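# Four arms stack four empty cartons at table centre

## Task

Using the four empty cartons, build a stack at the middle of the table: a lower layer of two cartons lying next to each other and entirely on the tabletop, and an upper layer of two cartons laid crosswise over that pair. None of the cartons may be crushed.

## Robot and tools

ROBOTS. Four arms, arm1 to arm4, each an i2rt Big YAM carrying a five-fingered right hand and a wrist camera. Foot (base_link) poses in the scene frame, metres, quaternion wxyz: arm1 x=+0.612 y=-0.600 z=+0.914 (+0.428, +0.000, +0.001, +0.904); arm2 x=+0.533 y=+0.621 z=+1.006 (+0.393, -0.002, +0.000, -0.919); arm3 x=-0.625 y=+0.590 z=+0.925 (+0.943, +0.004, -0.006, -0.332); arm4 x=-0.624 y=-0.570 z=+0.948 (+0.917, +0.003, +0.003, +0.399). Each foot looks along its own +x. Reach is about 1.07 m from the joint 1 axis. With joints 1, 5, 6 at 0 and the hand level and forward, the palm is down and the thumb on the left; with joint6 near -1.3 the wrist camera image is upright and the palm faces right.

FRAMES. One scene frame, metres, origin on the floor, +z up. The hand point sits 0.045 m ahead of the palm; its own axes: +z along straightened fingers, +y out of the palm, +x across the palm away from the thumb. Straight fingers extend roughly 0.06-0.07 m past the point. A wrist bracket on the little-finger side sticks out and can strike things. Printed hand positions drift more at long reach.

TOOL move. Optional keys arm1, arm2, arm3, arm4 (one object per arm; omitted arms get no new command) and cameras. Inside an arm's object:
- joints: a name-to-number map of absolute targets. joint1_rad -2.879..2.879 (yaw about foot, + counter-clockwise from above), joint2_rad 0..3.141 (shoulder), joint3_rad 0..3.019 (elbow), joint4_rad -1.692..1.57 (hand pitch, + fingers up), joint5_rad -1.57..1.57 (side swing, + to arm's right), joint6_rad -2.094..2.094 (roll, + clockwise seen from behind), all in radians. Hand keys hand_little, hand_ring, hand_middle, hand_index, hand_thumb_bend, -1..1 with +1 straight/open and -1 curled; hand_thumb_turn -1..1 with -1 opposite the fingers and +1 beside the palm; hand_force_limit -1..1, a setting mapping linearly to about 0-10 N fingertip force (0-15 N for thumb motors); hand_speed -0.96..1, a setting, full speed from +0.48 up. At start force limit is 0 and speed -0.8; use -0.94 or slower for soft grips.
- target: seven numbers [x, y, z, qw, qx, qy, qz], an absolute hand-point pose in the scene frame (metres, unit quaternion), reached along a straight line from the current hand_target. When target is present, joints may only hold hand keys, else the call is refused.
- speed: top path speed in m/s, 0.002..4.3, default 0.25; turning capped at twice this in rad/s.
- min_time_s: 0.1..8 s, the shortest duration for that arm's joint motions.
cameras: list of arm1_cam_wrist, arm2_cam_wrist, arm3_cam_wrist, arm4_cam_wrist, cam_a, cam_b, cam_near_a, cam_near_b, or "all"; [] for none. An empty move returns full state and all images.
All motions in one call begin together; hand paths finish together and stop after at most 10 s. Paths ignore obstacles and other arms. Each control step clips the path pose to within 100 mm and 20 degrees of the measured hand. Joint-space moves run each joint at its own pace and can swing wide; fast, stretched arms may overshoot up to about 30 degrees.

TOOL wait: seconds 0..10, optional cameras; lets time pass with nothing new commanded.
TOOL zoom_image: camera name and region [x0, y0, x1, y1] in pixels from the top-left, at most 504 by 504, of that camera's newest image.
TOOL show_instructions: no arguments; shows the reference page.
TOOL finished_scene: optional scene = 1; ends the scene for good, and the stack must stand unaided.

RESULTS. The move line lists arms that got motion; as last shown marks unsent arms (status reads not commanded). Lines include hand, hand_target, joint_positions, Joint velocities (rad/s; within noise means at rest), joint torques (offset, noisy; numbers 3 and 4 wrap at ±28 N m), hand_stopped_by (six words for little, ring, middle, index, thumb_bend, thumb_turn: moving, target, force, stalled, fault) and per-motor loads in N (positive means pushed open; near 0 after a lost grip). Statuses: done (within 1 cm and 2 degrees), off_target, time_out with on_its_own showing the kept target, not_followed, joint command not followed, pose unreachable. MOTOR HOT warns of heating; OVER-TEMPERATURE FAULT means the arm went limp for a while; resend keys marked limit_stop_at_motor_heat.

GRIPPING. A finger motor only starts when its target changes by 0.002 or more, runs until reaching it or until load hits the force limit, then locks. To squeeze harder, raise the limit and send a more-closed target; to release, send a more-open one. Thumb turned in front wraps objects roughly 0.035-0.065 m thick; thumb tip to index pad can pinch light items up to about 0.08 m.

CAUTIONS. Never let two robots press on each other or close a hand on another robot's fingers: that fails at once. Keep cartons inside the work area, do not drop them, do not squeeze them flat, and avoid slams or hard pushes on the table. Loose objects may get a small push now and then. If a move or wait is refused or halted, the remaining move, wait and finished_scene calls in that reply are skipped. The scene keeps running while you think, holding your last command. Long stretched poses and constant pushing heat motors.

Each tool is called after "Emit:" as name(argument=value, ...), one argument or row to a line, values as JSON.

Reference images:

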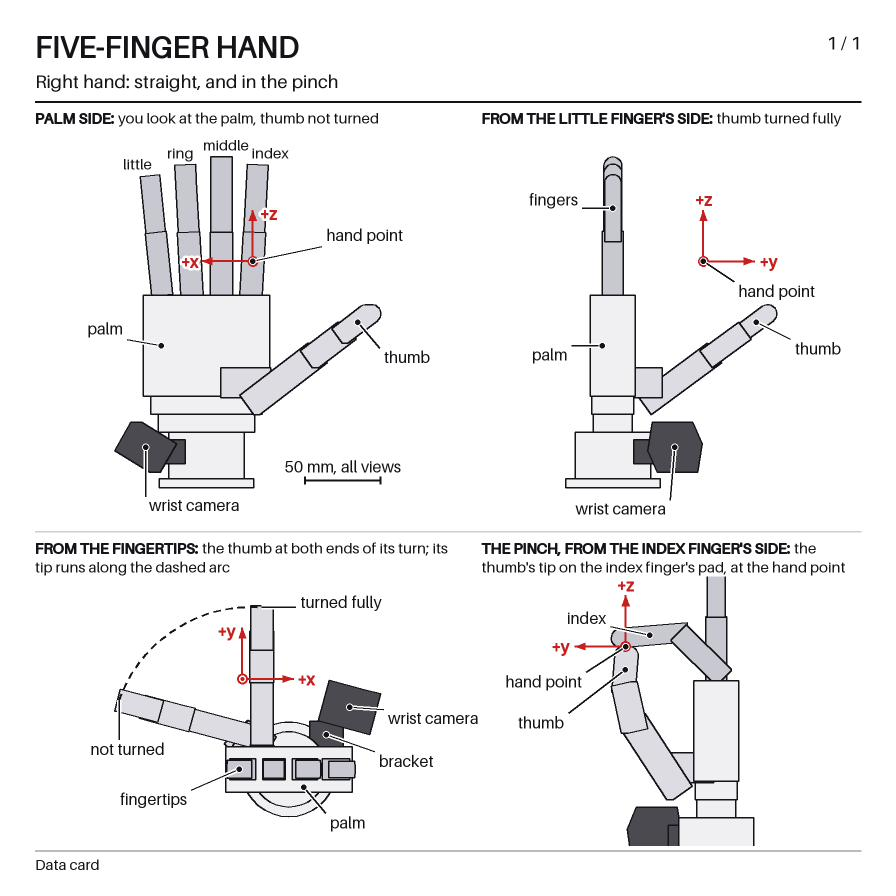

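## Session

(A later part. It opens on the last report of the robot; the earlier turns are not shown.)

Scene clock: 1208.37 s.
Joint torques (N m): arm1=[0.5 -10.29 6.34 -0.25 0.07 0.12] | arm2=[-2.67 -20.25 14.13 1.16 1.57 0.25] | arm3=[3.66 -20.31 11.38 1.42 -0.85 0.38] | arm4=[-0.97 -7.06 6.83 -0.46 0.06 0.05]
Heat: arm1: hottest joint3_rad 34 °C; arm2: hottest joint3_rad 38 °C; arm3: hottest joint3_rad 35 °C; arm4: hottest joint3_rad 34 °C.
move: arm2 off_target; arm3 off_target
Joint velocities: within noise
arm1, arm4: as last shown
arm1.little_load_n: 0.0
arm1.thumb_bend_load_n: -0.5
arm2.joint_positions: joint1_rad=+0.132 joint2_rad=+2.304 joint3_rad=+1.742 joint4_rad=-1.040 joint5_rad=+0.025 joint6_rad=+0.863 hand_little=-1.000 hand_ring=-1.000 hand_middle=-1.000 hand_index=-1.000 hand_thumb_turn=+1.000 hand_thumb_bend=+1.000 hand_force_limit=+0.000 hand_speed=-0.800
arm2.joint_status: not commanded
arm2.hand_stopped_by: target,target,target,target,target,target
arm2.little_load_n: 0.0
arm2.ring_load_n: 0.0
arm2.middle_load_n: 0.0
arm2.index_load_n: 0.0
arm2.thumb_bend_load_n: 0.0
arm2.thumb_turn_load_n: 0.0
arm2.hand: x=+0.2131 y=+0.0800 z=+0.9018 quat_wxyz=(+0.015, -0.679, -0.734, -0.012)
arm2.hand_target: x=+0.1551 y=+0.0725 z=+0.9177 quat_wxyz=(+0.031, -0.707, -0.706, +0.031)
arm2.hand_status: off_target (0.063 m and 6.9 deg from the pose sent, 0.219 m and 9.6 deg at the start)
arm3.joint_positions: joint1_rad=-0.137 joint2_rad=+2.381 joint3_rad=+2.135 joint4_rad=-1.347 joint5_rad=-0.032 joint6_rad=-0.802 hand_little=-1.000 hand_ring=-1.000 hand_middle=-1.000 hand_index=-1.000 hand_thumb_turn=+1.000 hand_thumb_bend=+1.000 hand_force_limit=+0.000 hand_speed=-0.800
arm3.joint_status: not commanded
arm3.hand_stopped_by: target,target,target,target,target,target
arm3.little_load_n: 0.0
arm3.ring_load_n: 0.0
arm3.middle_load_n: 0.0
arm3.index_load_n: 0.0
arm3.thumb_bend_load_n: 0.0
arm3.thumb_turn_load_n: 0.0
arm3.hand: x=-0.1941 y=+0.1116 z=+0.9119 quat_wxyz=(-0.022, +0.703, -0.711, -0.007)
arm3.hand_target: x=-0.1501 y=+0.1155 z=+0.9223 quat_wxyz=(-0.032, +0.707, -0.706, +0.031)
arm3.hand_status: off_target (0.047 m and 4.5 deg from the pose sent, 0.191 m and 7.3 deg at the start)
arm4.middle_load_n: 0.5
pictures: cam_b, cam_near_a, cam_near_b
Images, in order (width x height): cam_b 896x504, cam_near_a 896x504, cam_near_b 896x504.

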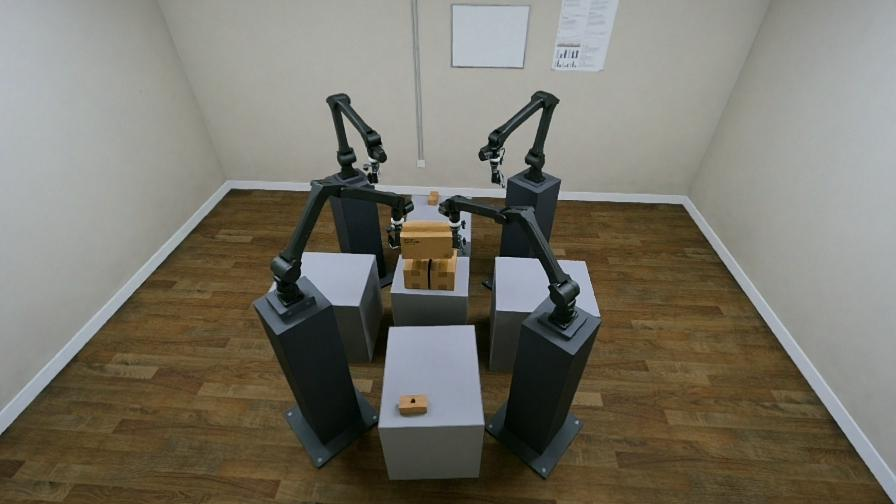

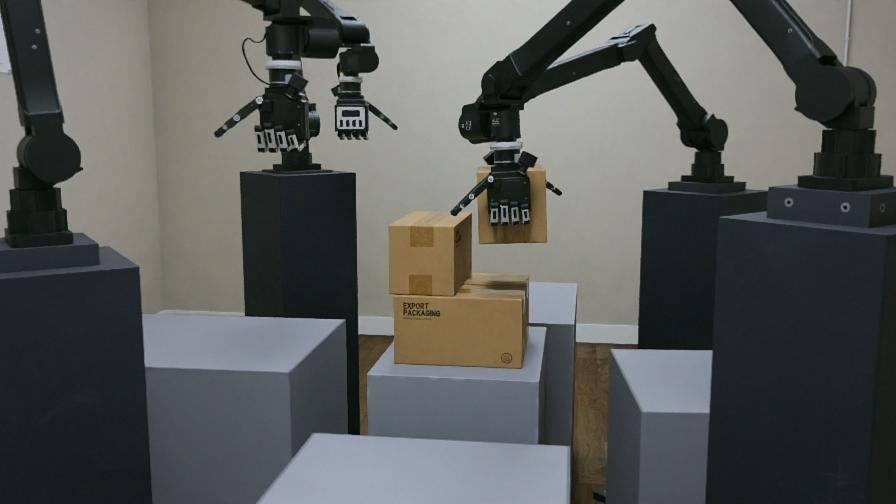

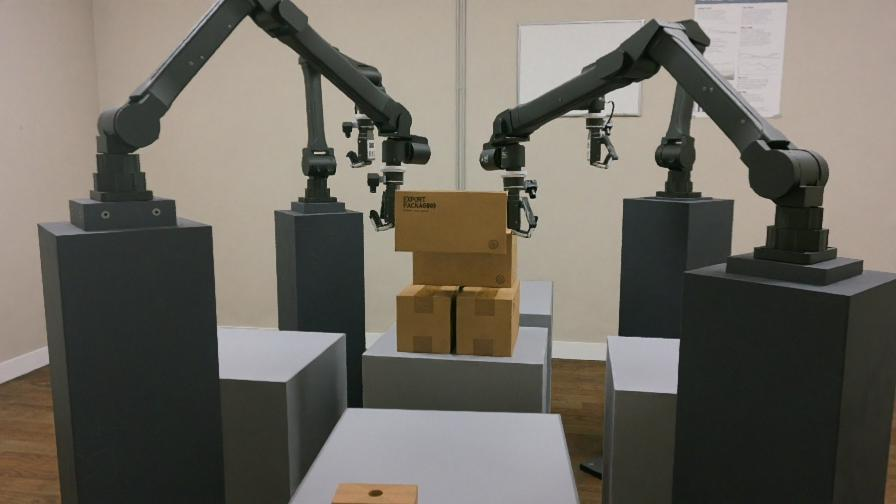

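Emit:
move(
  arm2={"target": [0.147, 0.036, 0.915, -0.0308, 0.7064, 0.7064, -0.0308], "speed": 0.03},
  arm3={"target": [-0.154, 0.0805, 0.919, -0.0307, 0.7064, -0.7064, 0.0307], "speed": 0.03},
  cameras=["cam_near_a", "cam_near_b", "cam_b"],
)

Emit:
zoom_image(
  camera="cam_near_a",
  region=[360, 120, 600, 360],
)

Emit:
zoom_image(
  camera="cam_near_b",
  region=[360, 130, 600, 370],
)

Scene clock: 1233.00 s.
Joint torques (N m): arm1=[0.5 -10.29 6.34 -0.25 0.07 0.12] | arm2=[-2.55 -21.07 14.39 1.18 1.48 0.1] | arm3=[4.07 -21.42 11.38 1.32 -0.84 0.37] | arm4=[-0.97 -7.18 6.83 -0.54 0.07 0.05]
Heat: arm1: hottest joint3_rad 34 °C; arm2: hottest joint3_rad 46 °C; arm3: hottest joint3_rad 39 °C; arm4: hottest joint3_rad 34 °C.
move: arm2 off_target; arm3 off_target
Joint velocities: within noise
arm1, arm4: as last shown
arm1.thumb_bend_load_n: 0.0
arm2.joint_positions: joint1_rad=+0.153 joint2_rad=+2.379 joint3_rad=+1.894 joint4_rad=-1.113 joint5_rad=+0.029 joint6_rad=+0.900 hand_little=-1.000 hand_ring=-1.000 hand_middle=-1.000 hand_index=-1.000 hand_thumb_turn=+1.000 hand_thumb_bend=+1.000 hand_force_limit=+0.000 hand_speed=-0.800
arm2.joint_status: not commanded
arm2.hand_stopped_by: target,target,target,target,target,target
arm2.little_load_n: 0.0
arm2.ring_load_n: 0.5
arm2.middle_load_n: 0.0
arm2.index_load_n: 0.0
arm2.thumb_bend_load_n: 0.0
arm2.thumb_turn_load_n: 0.0
arm2.hand: x=+0.2045 y=+0.0453 z=+0.9031 quat_wxyz=(+0.017, -0.685, -0.729, -0.010)
arm2.hand_target: x=+0.1489 y=+0.0398 z=+0.9173 quat_wxyz=(+0.031, -0.707, -0.706, +0.031)
arm2.hand_status: off_target (0.059 m and 6.1 deg from the pose sent, 0.080 m and 6.9 deg at the start)
arm3.joint_positions: joint1_rad=-0.178 joint2_rad=+2.458 joint3_rad=+2.276 joint4_rad=-1.409 joint5_rad=-0.034 joint6_rad=-0.837 hand_little=-1.000 hand_ring=-1.000 hand_middle=-1.000 hand_index=-1.000 hand_thumb_turn=+1.000 hand_thumb_bend=+1.000 hand_force_limit=+0.000 hand_speed=-0.800
arm3.joint_status: not commanded
arm3.hand_stopped_by: target,target,target,target,target,target
arm3.little_load_n: 0.5
arm3.ring_load_n: 0.0
arm3.middle_load_n: 0.0
arm3.index_load_n: 0.0
arm3.thumb_bend_load_n: 0.0
arm3.thumb_turn_load_n: 0.0
arm3.hand: x=-0.2011 y=+0.0766 z=+0.9094 quat_wxyz=(-0.024, +0.701, -0.713, -0.005)
arm3.hand_target: x=-0.1561 y=+0.0833 z=+0.9201 quat_wxyz=(-0.032, +0.707, -0.706, +0.031)
arm3.hand_status: off_target (0.048 m and 4.3 deg from the pose sent, 0.051 m and 4.5 deg at the start)
arm4.middle_load_n: 0.0
arm4.index_load_n: 0.5
pictures: cam_b, cam_near_a, cam_near_b
Images, in order (width x height): cam_b 896x504, cam_near_a 896x504, cam_near_b 896x504.

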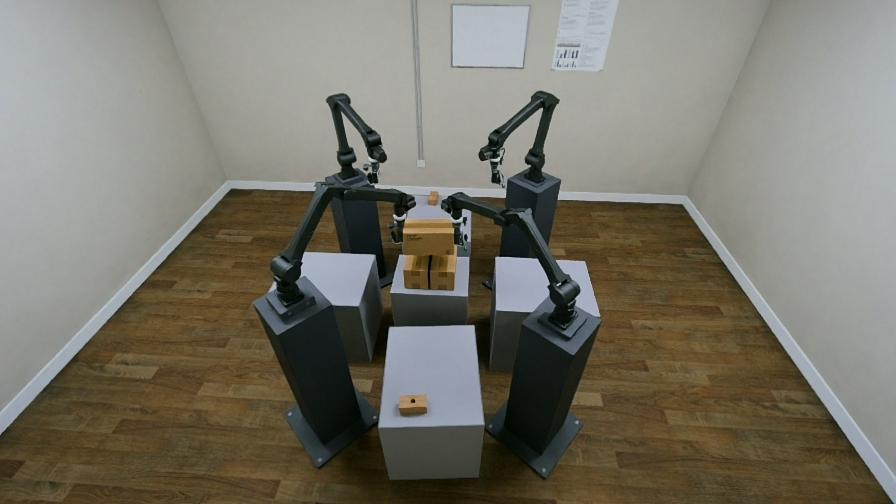

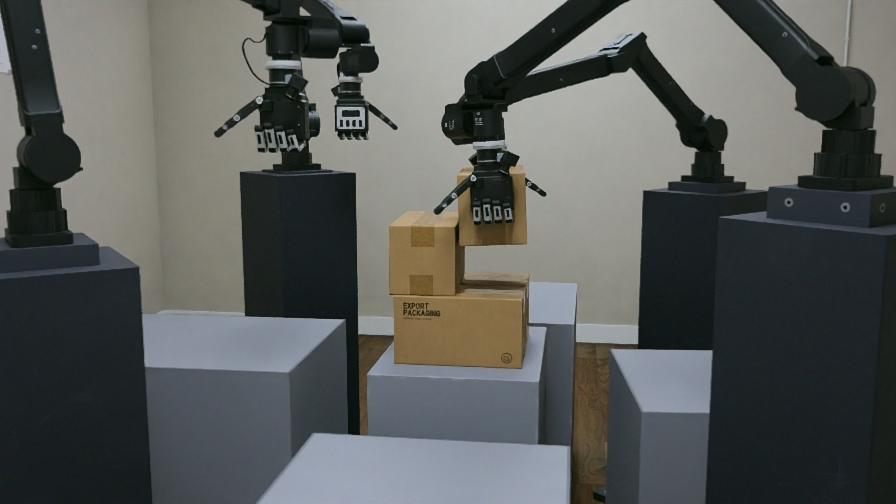

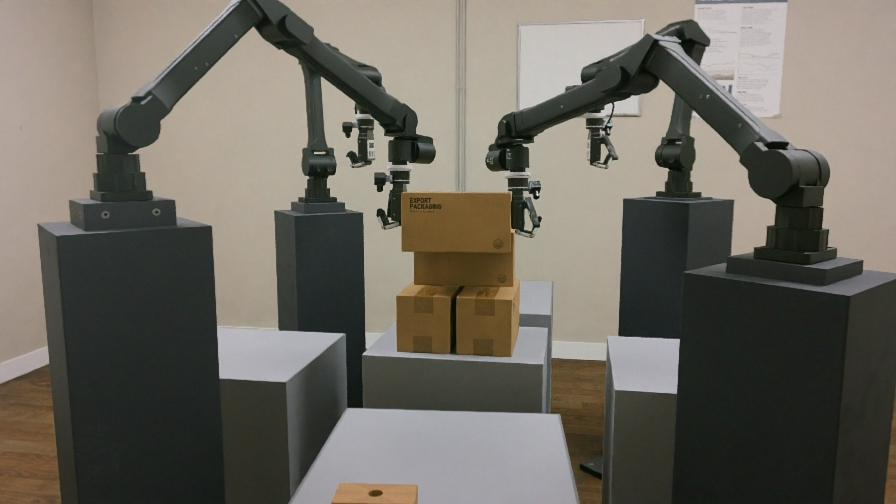

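Scaled by 2.100.

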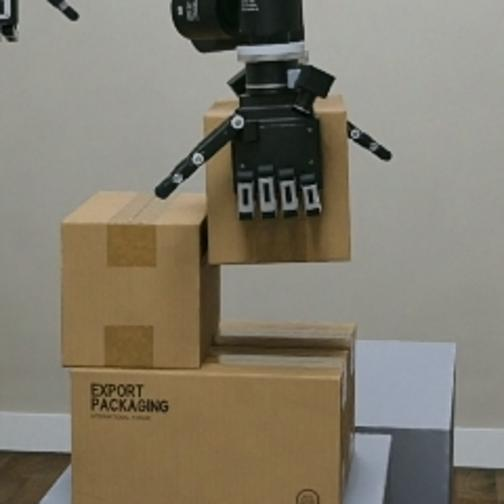

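Scaled by 2.100.

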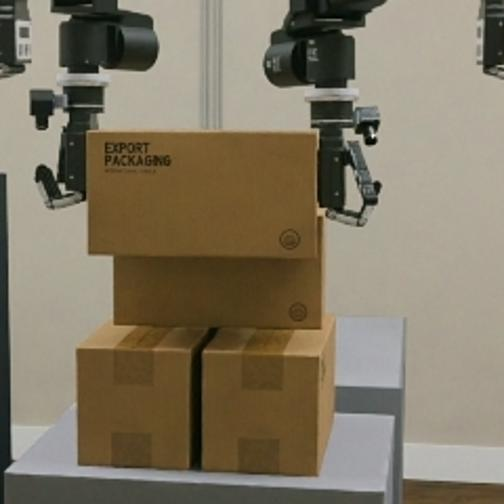

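Emit:
move(
  arm2={"target": [0.147, 0.038, 0.845, -0.0308, 0.7064, 0.7064, -0.0308], "speed": 0.05},
  arm3={"target": [-0.154, 0.0845, 0.849, -0.0307, 0.7064, -0.7064, 0.0307], "speed": 0.05},
  cameras=["cam_near_a", "cam_near_b"],
)

Emit:
zoom_image(
  camera="cam_near_a",
  region=[360, 120, 600, 360],
)

Emit:
zoom_image(
  camera="cam_near_b",
  region=[360, 130, 600, 370],
)

Scene clock: 1248.20 s.
Joint torques (N m): arm1=[0.5 -10.29 6.35 -0.24 0.07 0.12] | arm2=[-2.9 -21.77 12.56 1.68 1.34 0.05] | arm3=[4.31 -22.42 7.58 2.33 -0.81 0.44] | arm4=[-0.97 -7.24 6.82 -0.53 0.07 0.04]
Heat: arm1: hottest joint3_rad 34 °C; arm2: hottest joint3_rad 48 °C; arm3: hottest joint3_rad 40 °C; arm4: hottest joint3_rad 34 °C.
move: arm2 off_target; arm3 off_target
Joint velocities: within noise
arm1, arm4: as last shown
arm2.joint_positions: joint1_rad=+0.156 joint2_rad=+2.476 joint3_rad=+1.894 joint4_rad=-1.015 joint5_rad=+0.035 joint6_rad=+0.903 hand_little=-1.000 hand_ring=-1.000 hand_middle=-1.000 hand_index=-1.000 hand_thumb_turn=+1.000 hand_thumb_bend=+1.000 hand_force_limit=+0.000 hand_speed=-0.800
arm2.joint_status: not commanded
arm2.hand_stopped_by: target,target,target,target,target,target
arm2.little_load_n: 0.0
arm2.ring_load_n: 0.0
arm2.middle_load_n: 0.0
arm2.index_load_n: 0.0
arm2.thumb_bend_load_n: 0.0
arm2.thumb_turn_load_n: 0.0
arm2.hand: x=+0.2050 y=+0.0441 z=+0.8388 quat_wxyz=(+0.020, -0.684, -0.729, -0.009)
arm2.hand_target: x=+0.1487 y=+0.0416 z=+0.8475 quat_wxyz=(+0.032, -0.707, -0.706, +0.031)
arm2.hand_status: off_target (0.059 m and 5.9 deg from the pose sent, 0.082 m and 6.1 deg at the start)
arm3.joint_positions: joint1_rad=-0.180 joint2_rad=+2.522 joint3_rad=+2.236 joint4_rad=-1.294 joint5_rad=-0.035 joint6_rad=-0.841 hand_little=-1.000 hand_ring=-1.000 hand_middle=-1.000 hand_index=-1.000 hand_thumb_turn=+1.000 hand_thumb_bend=+1.000 hand_force_limit=+0.000 hand_speed=-0.800
arm3.joint_status: not commanded
arm3.hand_stopped_by: target,target,target,target,target,target
arm3.little_load_n: 0.0
arm3.ring_load_n: 0.0
arm3.middle_load_n: 0.0
arm3.index_load_n: 0.0
arm3.thumb_bend_load_n: -0.5
arm3.thumb_turn_load_n: 0.0
arm3.hand: x=-0.1984 y=+0.0720 z=+0.8481 quat_wxyz=(-0.024, +0.701, -0.712, +0.000)
arm3.hand_target: x=-0.1557 y=+0.0863 z=+0.8500 quat_wxyz=(-0.032, +0.707, -0.706, +0.030)
arm3.hand_status: off_target (0.046 m and 3.7 deg from the pose sent, 0.077 m and 4.3 deg at the start)
arm4.little_load_n: 0.5
arm4.index_load_n: 0.0
Images, in order (width x height): cam_near_a 896x504, cam_near_b 896x504.

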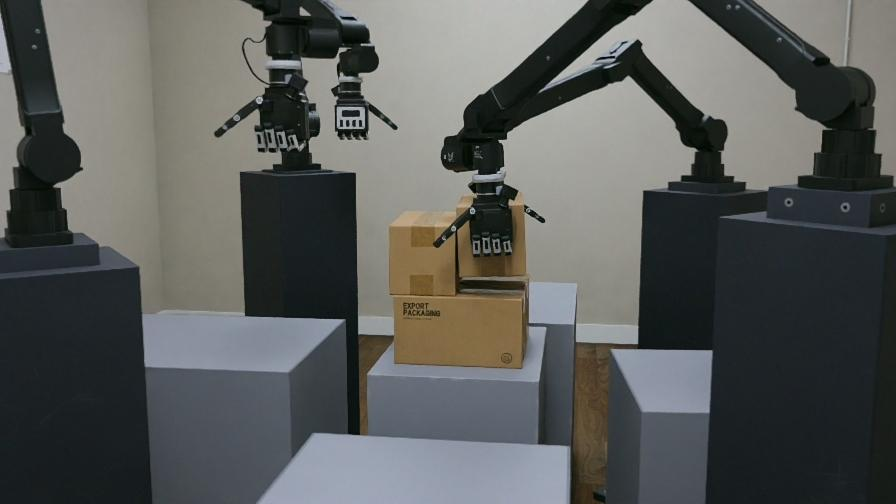

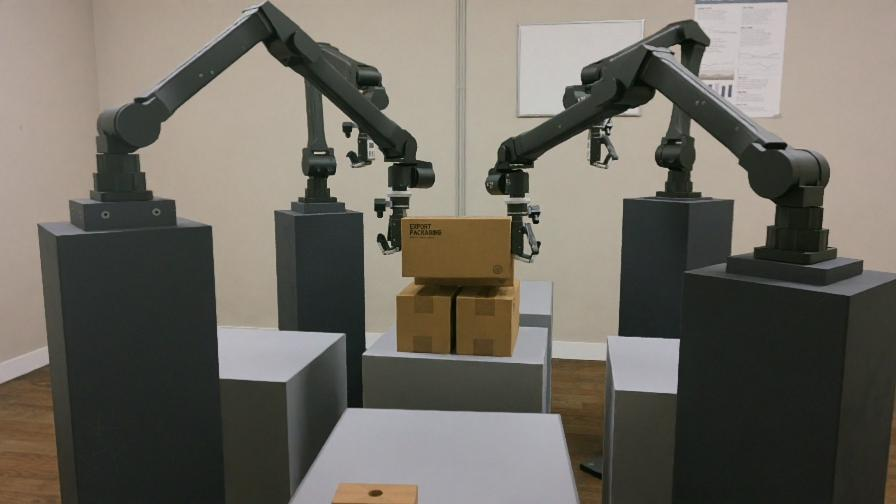

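Scaled by 2.100.

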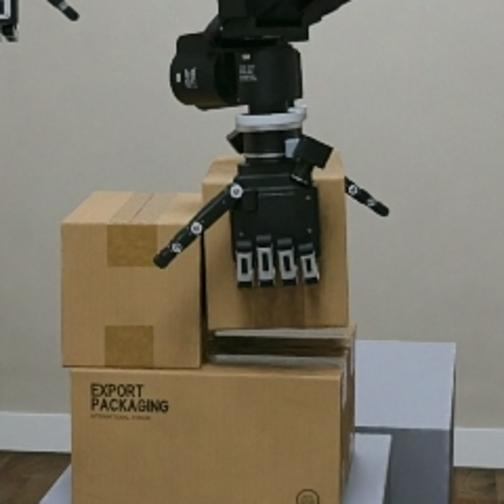

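Scaled by 2.100.

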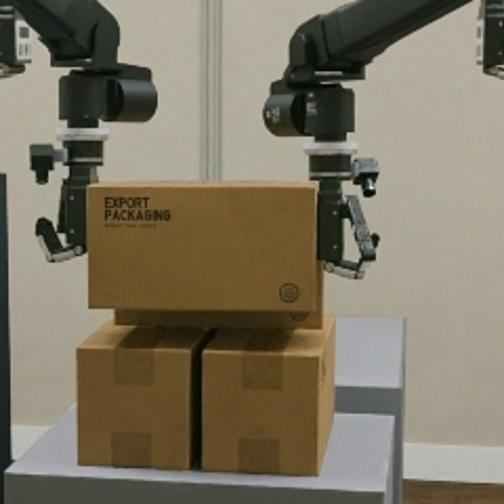

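Emit:
move(
  arm2={"target": [0.147, 0.038, 0.813, -0.0308, 0.7064, 0.7064, -0.0308], "speed": 0.04},
  arm3={"target": [-0.154, 0.0845, 0.817, -0.0307, 0.7064, -0.7064, 0.0307], "speed": 0.04},
  cameras=["cam_near_a", "cam_near_b"],
)

Emit:
zoom_image(
  camera="cam_near_a",
  region=[360, 120, 600, 360],
)

Emit:
zoom_image(
  camera="cam_near_b",
  region=[360, 130, 600, 370],
)

Scene clock: 1255.90 s.
Joint torques (N m): arm1=[0.5 -10.29 6.32 -0.25 0.07 0.12] | arm2=[-2.96 -21.48 12.89 1.58 1.21 0.06] | arm3=[4.13 -22.65 7.56 2.15 -0.76 0.45] | arm4=[-1.03 -7.06 6.79 -0.5 0.07 0.04]
Heat: arm1: hottest joint3_rad 34 °C; arm2: hottest joint3_rad 48 °C; arm3: hottest joint3_rad 39 °C; arm4: hottest joint3_rad 34 °C.
move: arm2 off_target; arm3 off_target
Joint velocities: within noise
arm1, arm4: as last shown
arm1.ring_load_n: -0.5
arm2.joint_positions: joint1_rad=+0.156 joint2_rad=+2.525 joint3_rad=+1.894 joint4_rad=-0.969 joint5_rad=+0.037 joint6_rad=+0.902 hand_little=-1.000 hand_ring=-1.000 hand_middle=-1.000 hand_index=-1.000 hand_thumb_turn=+1.000 hand_thumb_bend=+1.000 hand_force_limit=+0.000 hand_speed=-0.800
arm2.joint_status: not commanded
arm2.hand_stopped_by: target,target,target,target,target,target
arm2.little_load_n: 0.0
arm2.ring_load_n: 0.5
arm2.middle_load_n: 0.0
arm2.index_load_n: 0.0
arm2.thumb_bend_load_n: 0.0
arm2.thumb_turn_load_n: 0.0
arm2.hand: x=+0.2062 y=+0.0469 z=+0.8064 quat_wxyz=(+0.022, -0.684, -0.729, -0.010)
arm2.hand_target: x=+0.1488 y=+0.0419 z=+0.8157 quat_wxyz=(+0.032, -0.707, -0.706, +0.031)
arm2.hand_status: off_target (0.060 m and 6.0 deg from the pose sent, 0.064 m and 5.9 deg at the start)
arm3.joint_positions: joint1_rad=-0.178 joint2_rad=+2.559 joint3_rad=+2.220 joint4_rad=-1.237 joint5_rad=-0.036 joint6_rad=-0.841 hand_little=-1.000 hand_ring=-1.000 hand_middle=-1.000 hand_index=-1.000 hand_thumb_turn=+1.000 hand_thumb_bend=+1.000 hand_force_limit=+0.000 hand_speed=-0.800
arm3.joint_status: not commanded
arm3.hand_stopped_by: target,target,target,target,target,target
arm3.little_load_n: 0.0
arm3.ring_load_n: 0.0
arm3.middle_load_n: -0.5
arm3.index_load_n: 0.0
arm3.thumb_bend_load_n: 0.0
arm3.thumb_turn_load_n: 0.0
arm3.hand: x=-0.1963 y=+0.0726 z=+0.8158 quat_wxyz=(-0.024, +0.702, -0.712, +0.002)
arm3.hand_target: x=-0.1555 y=+0.0861 z=+0.8180 quat_wxyz=(-0.032, +0.707, -0.706, +0.030)
arm3.hand_status: off_target (0.044 m and 3.5 deg from the pose sent, 0.056 m and 3.7 deg at the start)
Images, in order (width x height): cam_near_a 896x504, cam_near_b 896x504.

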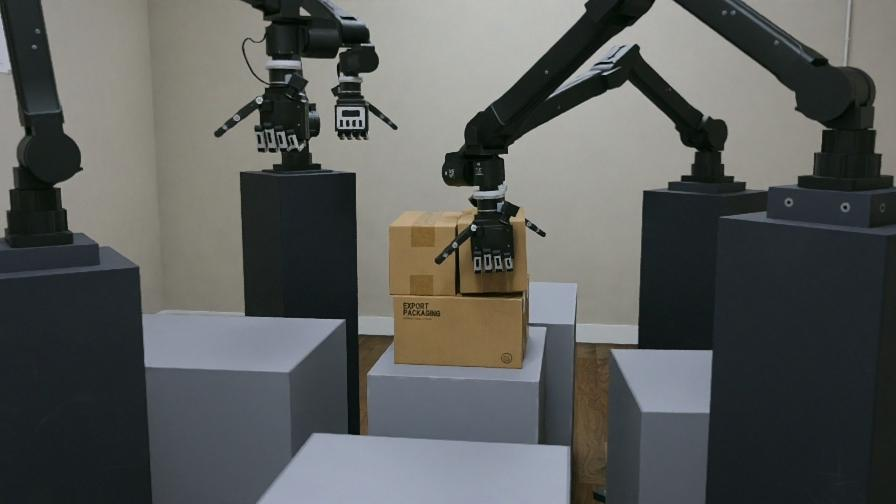

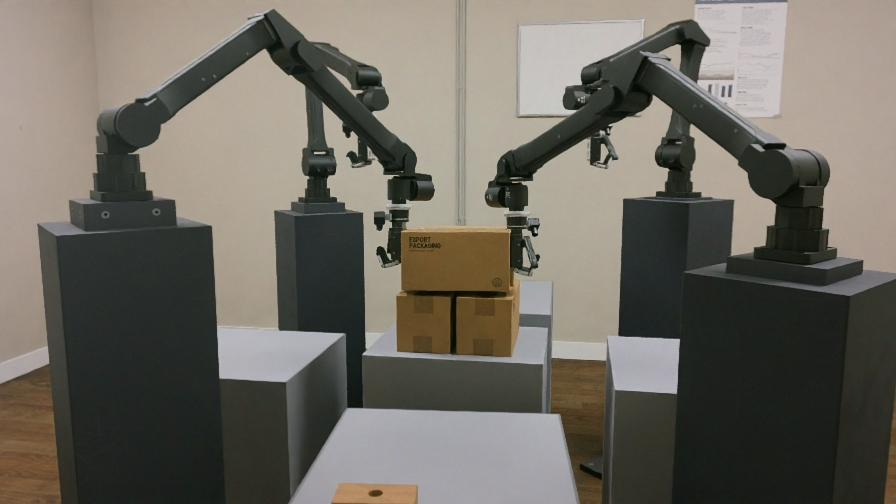

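Scaled by 2.100.

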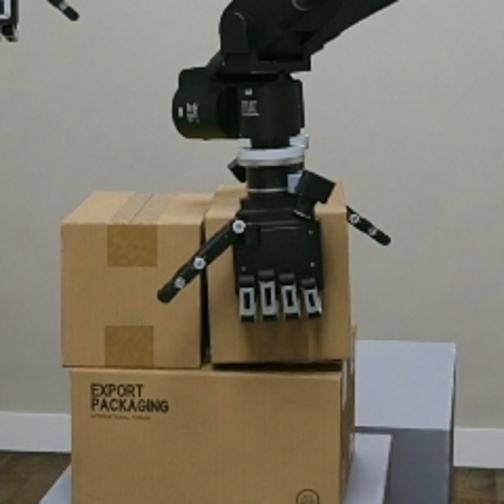

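Scaled by 2.100.

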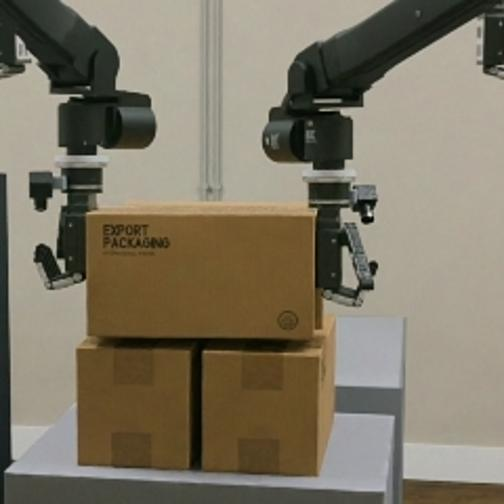

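Emit:
move(
  arm2={"target": [0.147, 0.038, 0.801, -0.0308, 0.7064, 0.7064, -0.0308], "speed": 0.03},
  arm3={"target": [-0.154, 0.0845, 0.803, -0.0307, 0.7064, -0.7064, 0.0307], "speed": 0.03},
  cameras=["cam_near_a", "cam_near_b"],
)

Emit:
zoom_image(
  camera="cam_near_a",
  region=[360, 160, 600, 360],
)

Emit:
zoom_image(
  camera="cam_near_b",
  region=[360, 170, 600, 370],
)

Scene clock: 1263.20 s.
Joint torques (N m): arm1=[0.5 -10.29 6.34 -0.25 0.07 0.12] | arm2=[-2.9 -21.25 12.79 1.68 1.2 0.06] | arm3=[4.07 -22.53 7.62 2.11 -0.73 0.45] | arm4=[-0.91 -7.12 6.78 -0.49 0.07 0.04]
Heat: arm1: hottest joint3_rad 34 °C; arm2: hottest joint3_rad 48 °C; arm3: hottest joint3_rad 38 °C; arm4: hottest joint3_rad 34 °C.
move: arm2 off_target; arm3 off_target
Joint velocities: within noise
arm1.joint_positions: joint1_rad=+0.043 joint2_rad=+1.444 joint3_rad=+1.151 joint4_rad=-1.267 joint5_rad=+0.004 joint6_rad=-0.845 hand_little=-1.000 hand_ring=-1.000 hand_middle=-1.000 hand_index=-1.000 hand_thumb_turn=+1.000 hand_thumb_bend=+1.000 hand_force_limit=+0.000 hand_speed=-0.800
arm1.joint_status: not commanded
arm1.hand_stopped_by: target,target,target,target,target,target
arm1.little_load_n: 0.0
arm1.ring_load_n: 0.0
arm1.middle_load_n: 0.0
arm1.index_load_n: 0.0
arm1.thumb_bend_load_n: 0.0
arm1.thumb_turn_load_n: 0.5
arm1.hand: x=+0.4007 y=-0.3235 z=+1.0495 quat_wxyz=(-0.005, +0.706, +0.708, +0.001)
arm1.hand_target: x=+0.4000 y=-0.3300 z=+1.0499 quat_wxyz=(+0.000, +0.707, +0.707, +0.000)
arm1.hand_status: not commanded
arm2.joint_positions: joint1_rad=+0.156 joint2_rad=+2.543 joint3_rad=+1.899 joint4_rad=-0.956 joint5_rad=+0.038 joint6_rad=+0.902 hand_little=-1.000 hand_ring=-1.000 hand_middle=-1.000 hand_index=-1.000 hand_thumb_turn=+1.000 hand_thumb_bend=+1.000 hand_force_limit=+0.000 hand_speed=-0.800
arm2.joint_status: not commanded
arm2.hand_stopped_by: target,target,target,target,target,target
arm2.little_load_n: 0.0
arm2.ring_load_n: 0.0
arm2.middle_load_n: 0.0
arm2.index_load_n: 0.0
arm2.thumb_bend_load_n: 0.0
arm2.thumb_turn_load_n: 0.0
arm2.hand: x=+0.2061 y=+0.0468 z=+0.7967 quat_wxyz=(+0.022, -0.684, -0.729, -0.010)
arm2.hand_target: x=+0.1488 y=+0.0420 z=+0.8039 quat_wxyz=(+0.032, -0.707, -0.706, +0.031)
arm2.hand_status: off_target (0.060 m and 6.0 deg from the pose sent, 0.060 m and 6.0 deg at the start)
arm3.joint_positions: joint1_rad=-0.178 joint2_rad=+2.575 joint3_rad=+2.213 joint4_rad=-1.214 joint5_rad=-0.036 joint6_rad=-0.841 hand_little=-1.000 hand_ring=-1.000 hand_middle=-1.000 hand_index=-1.000 hand_thumb_turn=+1.000 hand_thumb_bend=+1.000 hand_force_limit=+0.000 hand_speed=-0.800
arm3.joint_status: not commanded
arm3.hand_stopped_by: target,target,target,target,target,target
arm3.little_load_n: 0.0
arm3.ring_load_n: 0.0
arm3.middle_load_n: 0.0
arm3.index_load_n: 0.0
arm3.thumb_bend_load_n: 0.0
arm3.thumb_turn_load_n: 0.0
arm3.hand: x=-0.1963 y=+0.0730 z=+0.8019 quat_wxyz=(-0.024, +0.702, -0.712, +0.002)
arm3.hand_target: x=-0.1555 y=+0.0862 z=+0.8039 quat_wxyz=(-0.032, +0.707, -0.706, +0.030)
arm3.hand_status: off_target (0.044 m and 3.4 deg from the pose sent, 0.046 m and 3.5 deg at the start)
arm4.joint_positions: joint1_rad=-0.125 joint2_rad=+1.373 joint3_rad=+0.983 joint4_rad=-1.170 joint5_rad=+0.006 joint6_rad=+0.695 hand_little=-1.000 hand_ring=-1.000 hand_middle=-1.000 hand_index=-1.000 hand_thumb_turn=+1.000 hand_thumb_bend=+1.000 hand_force_limit=+0.000 hand_speed=-0.800
arm4.joint_status: not commanded
arm4.hand_stopped_by: target,target,target,target,target,target
arm4.little_load_n: 0.0
arm4.ring_load_n: 0.0
arm4.middle_load_n: 0.5
arm4.index_load_n: 0.0
arm4.thumb_bend_load_n: 0.0
arm4.thumb_turn_load_n: 0.0
arm4.hand: x=-0.3981 y=-0.3040 z=+1.0477 quat_wxyz=(-0.003, +0.708, -0.707, +0.000)
arm4.hand_target: x=-0.3999 y=-0.3099 z=+1.0499 quat_wxyz=(+0.000, +0.707, -0.707, +0.000)
arm4.hand_status: not commanded
Images, in order (width x height): cam_near_a 896x504, cam_near_b 896x504.

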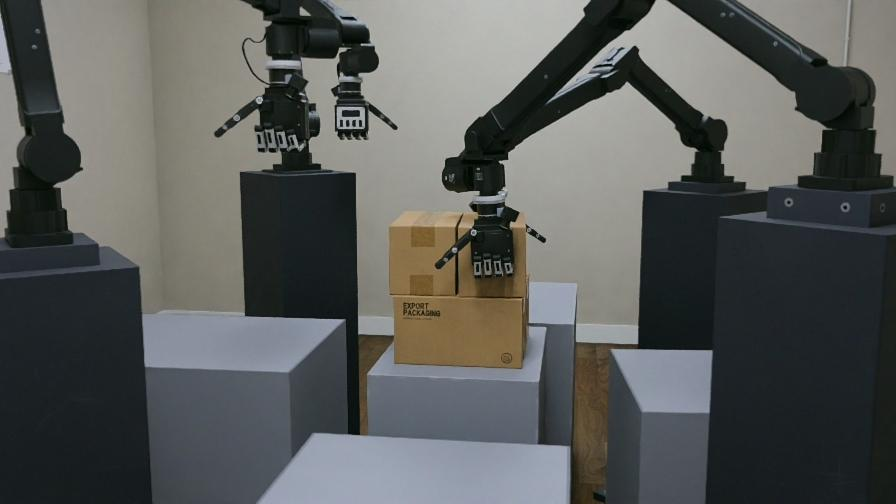

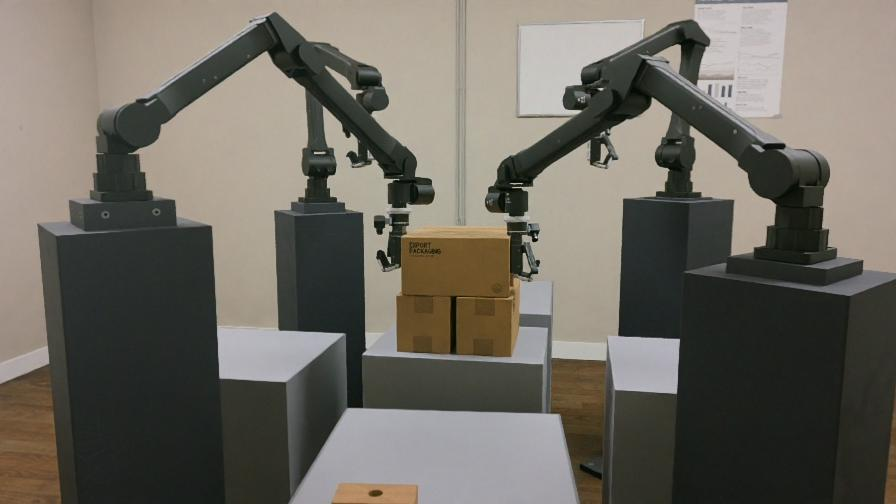

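Scaled by 2.100.

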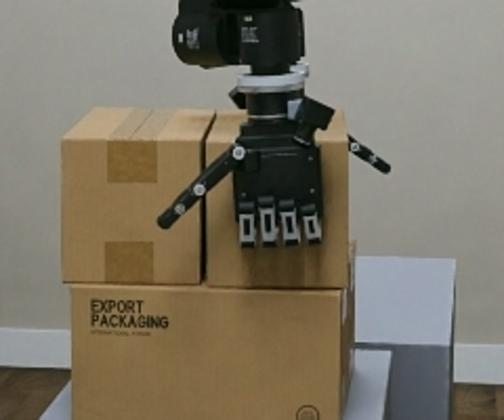

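Scaled by 2.100.

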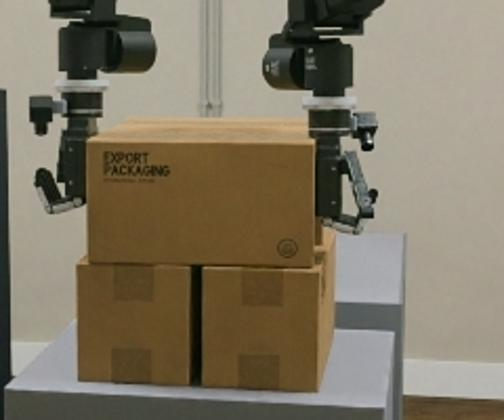

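Emit:
move(
  arm2={"target": [0.26, 0.042, 0.800, -0.0308, 0.7064, 0.7064, -0.0308], "speed": 0.04},
  arm3={"target": [-0.24, 0.0845, 0.803, -0.0307, 0.7064, -0.7064, 0.0307], "speed": 0.04},
  cameras=["cam_near_a", "cam_near_b"],
)

Emit:
zoom_image(
  camera="cam_near_a",
  region=[360, 160, 600, 400],
)

Emit:
zoom_image(
  camera="cam_near_b",
  region=[360, 170, 600, 410],
)

Scene clock: 1278.77 s.
Joint torques (N m): arm1=[0.5 -10.23 6.35 -0.25 0.07 0.12] | arm2=[1.67 -21.77 6.42 0.9 0.19 0.05] | arm3=[0.21 -23.65 5.56 0.9 -0.21 -0.07] | arm4=[-0.79 -7.06 6.83 -0.51 0.06 0.05]
Heat: arm1: hottest joint3_rad 34 °C; arm2: hottest joint3_rad 47 °C; arm3: hottest joint3_rad 37 °C; arm4: hottest joint3_rad 34 °C.
move: arm2 done; arm3 off_target
Joint velocities: within noise
arm1, arm4: as last shown
arm1.thumb_turn_load_n: 0.0
arm2.joint_positions: joint1_rad=+0.231 joint2_rad=+2.439 joint3_rad=+1.673 joint4_rad=-0.779 joint5_rad=+0.071 joint6_rad=+1.038 hand_little=-1.000 hand_ring=-1.000 hand_middle=-1.000 hand_index=-1.000 hand_thumb_turn=+1.000 hand_thumb_bend=+1.000 hand_force_limit=+0.000 hand_speed=-0.800
arm2.joint_status: not commanded
arm2.hand_stopped_by: target,target,target,target,target,target
arm2.little_load_n: 0.0
arm2.ring_load_n: 0.0
arm2.middle_load_n: 0.0
arm2.index_load_n: 0.0
arm2.thumb_bend_load_n: 0.0
arm2.thumb_turn_load_n: 0.0
arm2.hand: x=+0.2577 y=+0.0479 z=+0.7940 quat_wxyz=(+0.032, -0.706, -0.707, +0.023)
arm2.hand_target: x=+0.2600 y=+0.0420 z=+0.8001 quat_wxyz=(+0.031, -0.706, -0.706, +0.031)
arm2.hand_status: done (0.009 m and 0.9 deg from the pose sent, 0.054 m and 6.0 deg at the start)
arm3.joint_positions: joint1_rad=-0.213 joint2_rad=+2.442 joint3_rad=+1.904 joint4_rad=-1.025 joint5_rad=-0.051 joint6_rad=-0.884 hand_little=-1.000 hand_ring=-1.000 hand_middle=-1.000 hand_index=-1.000 hand_thumb_turn=+1.000 hand_thumb_bend=+1.000 hand_force_limit=+0.000 hand_speed=-0.800
arm3.joint_status: not commanded
arm3.hand_stopped_by: target,target,target,target,target,target
arm3.little_load_n: 0.0
arm3.ring_load_n: 0.0
arm3.middle_load_n: 0.5
arm3.index_load_n: 0.0
arm3.thumb_bend_load_n: 0.0
arm3.thumb_turn_load_n: 0.0
arm3.hand: x=-0.2438 y=+0.0954 z=+0.7853 quat_wxyz=(-0.031, +0.705, -0.709, +0.010)
arm3.hand_target: x=-0.2402 y=+0.0847 z=+0.8031 quat_wxyz=(-0.031, +0.706, -0.706, +0.031)
arm3.hand_status: off_target (0.021 m and 2.4 deg from the pose sent, 0.045 m and 3.4 deg at the start)
arm4.middle_load_n: 0.0
Images, in order (width x height): cam_near_a 896x504, cam_near_b 896x504.

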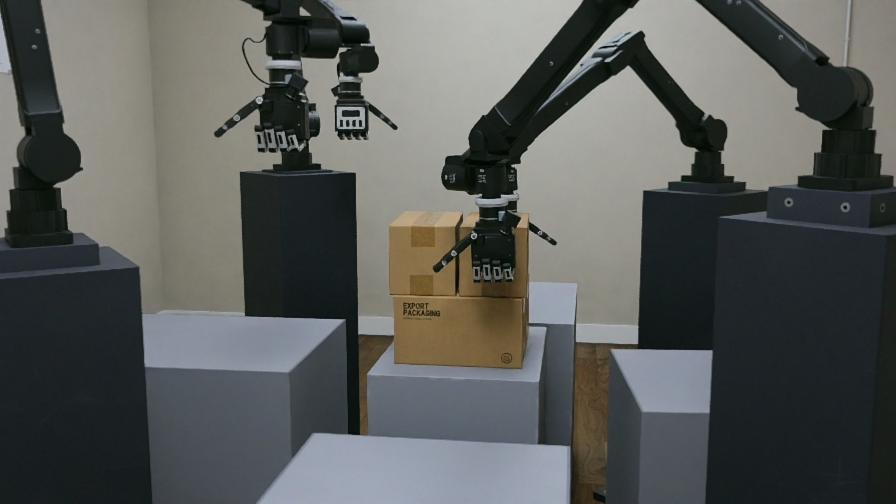

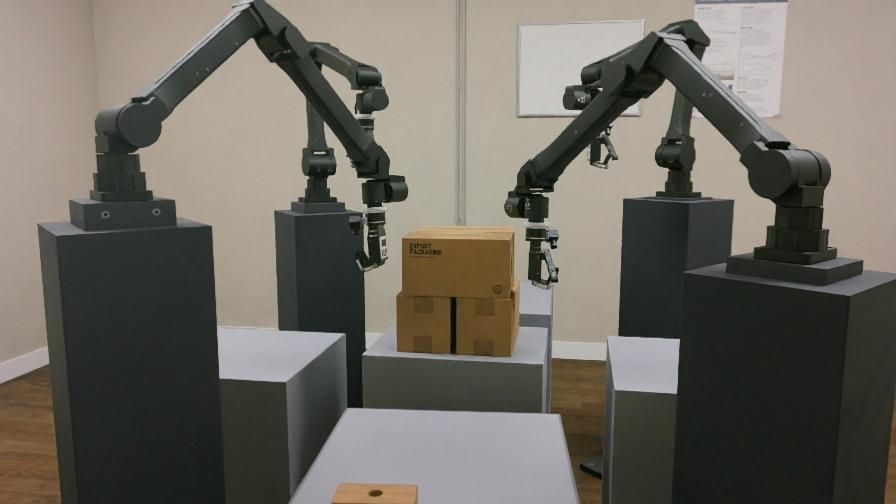

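Scaled by 2.100.

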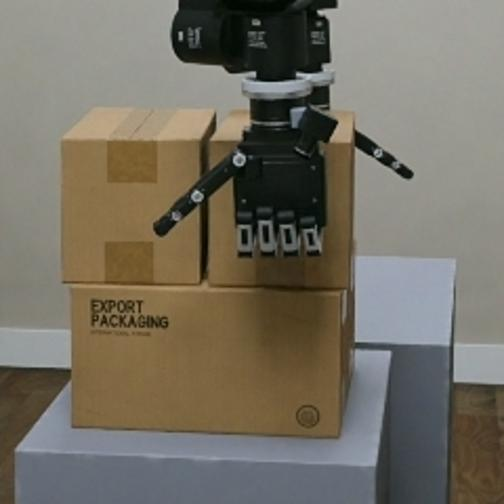

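Scaled by 2.100.

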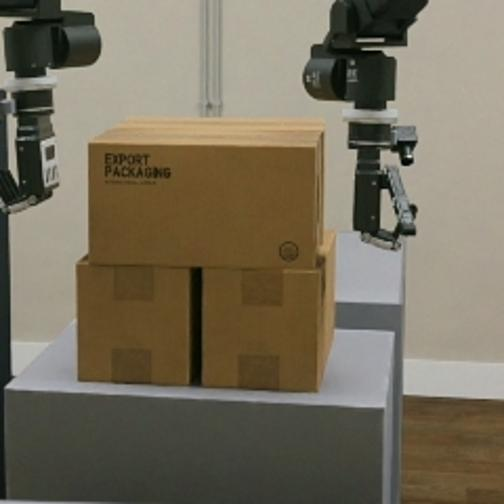

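Emit:
move(
  arm2={"target": [0.38, 0.20, 1.0, 0, 0.7071, 0.7071, 0], "speed": 0.2},
  arm3={"target": [-0.38, 0.22, 1.0, 0, 0.7071, -0.7071, 0], "speed": 0.2},
  cameras=["cam_near_a", "cam_near_b", "cam_b", "cam_a"],
)

Emit:
zoom_image(
  camera="cam_near_a",
  region=[360, 160, 600, 400],
)

Emit:
zoom_image(
  camera="cam_near_b",
  region=[360, 170, 600, 410],
)

Scene clock: 1284.57 s.
Joint torques (N m): arm1=[0.5 -10.29 6.32 -0.25 0.07 0.12] | arm2=[1.61 -12.28 7.2 0.35 -0.03 0.08] | arm3=[0.03 -14.21 6.11 0.05 0.11 -0.09] | arm4=[-1.03 -7.12 6.82 -0.49 0.08 0.05]
Heat: arm1: hottest joint3_rad 34 °C; arm2: hottest joint3_rad 46 °C; arm3: hottest joint3_rad 36 °C; arm4: hottest joint3_rad 34 °C.
move: arm2 done; arm3 done
Joint velocities: within noise
arm1, arm4: as last shown
arm2.joint_positions: joint1_rad=+0.251 joint2_rad=+1.707 joint3_rad=+1.057 joint4_rad=-0.905 joint5_rad=+0.000 joint6_rad=+1.061 hand_little=-1.000 hand_ring=-1.000 hand_middle=-1.000 hand_index=-1.000 hand_thumb_turn=+1.000 hand_thumb_bend=+1.000 hand_force_limit=+0.000 hand_speed=-0.800
arm2.joint_status: not commanded
arm2.hand_stopped_by: target,target,target,target,target,target
arm2.little_load_n: 0.0
arm2.ring_load_n: 0.0
arm2.middle_load_n: 0.0
arm2.index_load_n: 0.0
arm2.thumb_bend_load_n: 0.0
arm2.thumb_turn_load_n: 0.0
arm2.hand: x=+0.3732 y=+0.1985 z=+1.0043 quat_wxyz=(-0.001, -0.708, -0.707, +0.009)
arm2.hand_target: x=+0.3799 y=+0.2002 z=+1.0000 quat_wxyz=(+0.000, -0.707, -0.707, +0.000)
arm2.hand_status: done (0.008 m and 1.1 deg from the pose sent, 0.284 m and 4.5 deg at the start)
arm3.joint_positions: joint1_rad=-0.229 joint2_rad=+1.751 joint3_rad=+1.339 joint4_rad=-1.160 joint5_rad=+0.010 joint6_rad=-0.902 hand_little=-1.000 hand_ring=-1.000 hand_middle=-1.000 hand_index=-1.000 hand_thumb_turn=+1.000 hand_thumb_bend=+1.000 hand_force_limit=+0.000 hand_speed=-0.800
arm3.joint_status: not commanded
arm3.hand_stopped_by: target,target,target,target,target,target
arm3.little_load_n: 0.0
arm3.ring_load_n: 0.0
arm3.middle_load_n: 0.0
arm3.index_load_n: 0.0
arm3.thumb_bend_load_n: 0.0
arm3.thumb_turn_load_n: 0.0
arm3.hand: x=-0.3752 y=+0.2212 z=+0.9975 quat_wxyz=(-0.001, +0.706, -0.708, +0.002)
arm3.hand_target: x=-0.3799 y=+0.2199 z=+1.0000 quat_wxyz=(+0.000, +0.707, -0.707, +0.000)
arm3.hand_status: done (0.006 m and 0.4 deg from the pose sent, 0.283 m and 3.8 deg at the start)
arm4.little_load_n: 0.5
pictures: cam_a, cam_b, cam_near_a, cam_near_b
Images, in order (width x height): cam_a 896x504, cam_b 896x504, cam_near_a 896x504, cam_near_b 896x504.

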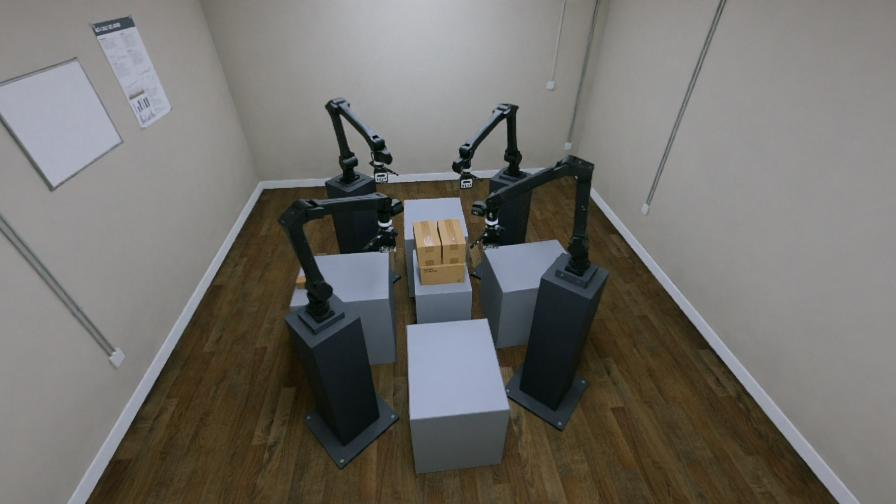

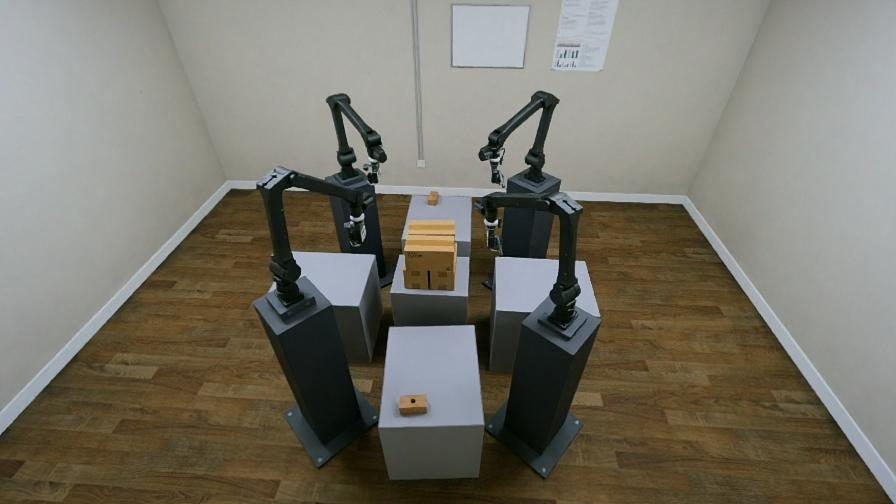

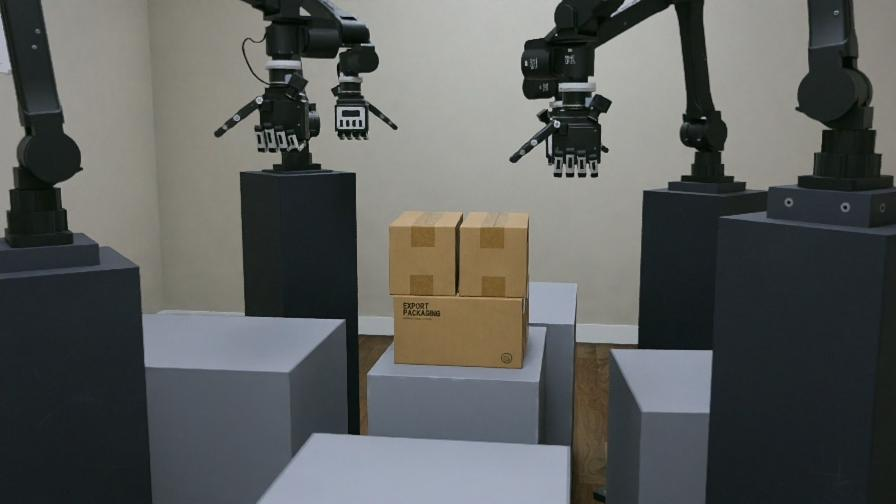

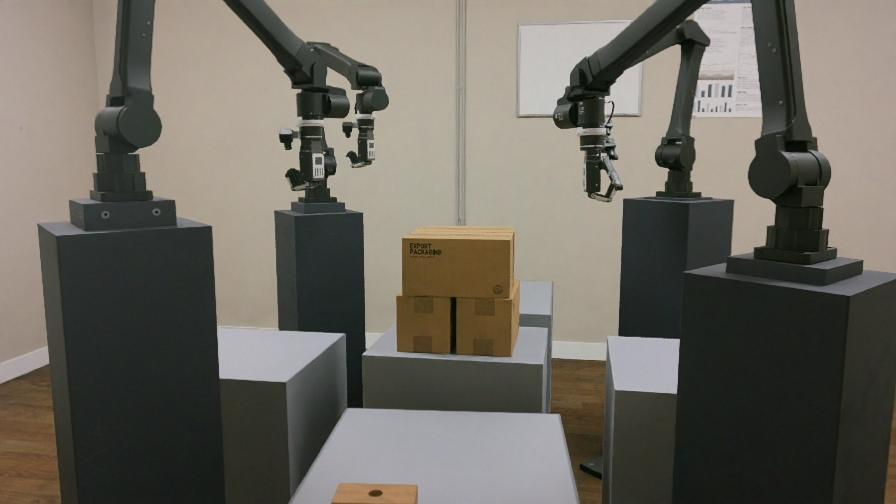

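Scaled by 2.100.

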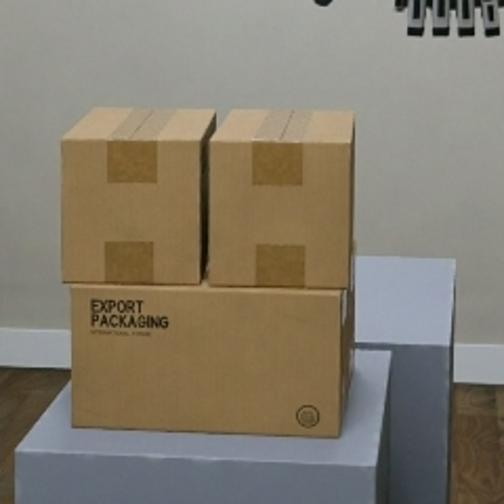

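Scaled by 2.100.

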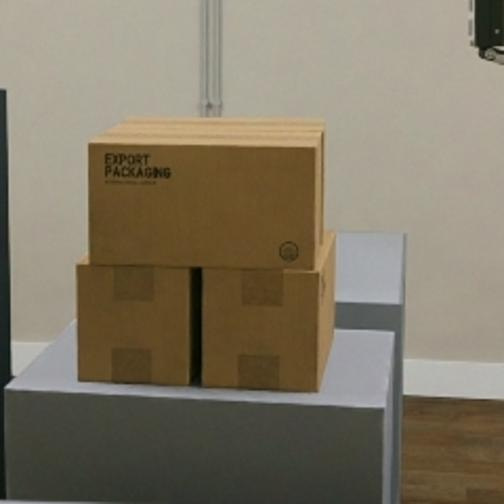

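The stack is in place: two cartons side by side on the middle table, two across them on top, and no robot touching them.

Emit:
finished_scene(
  scene=1,
)

The scene is finished: the task was done.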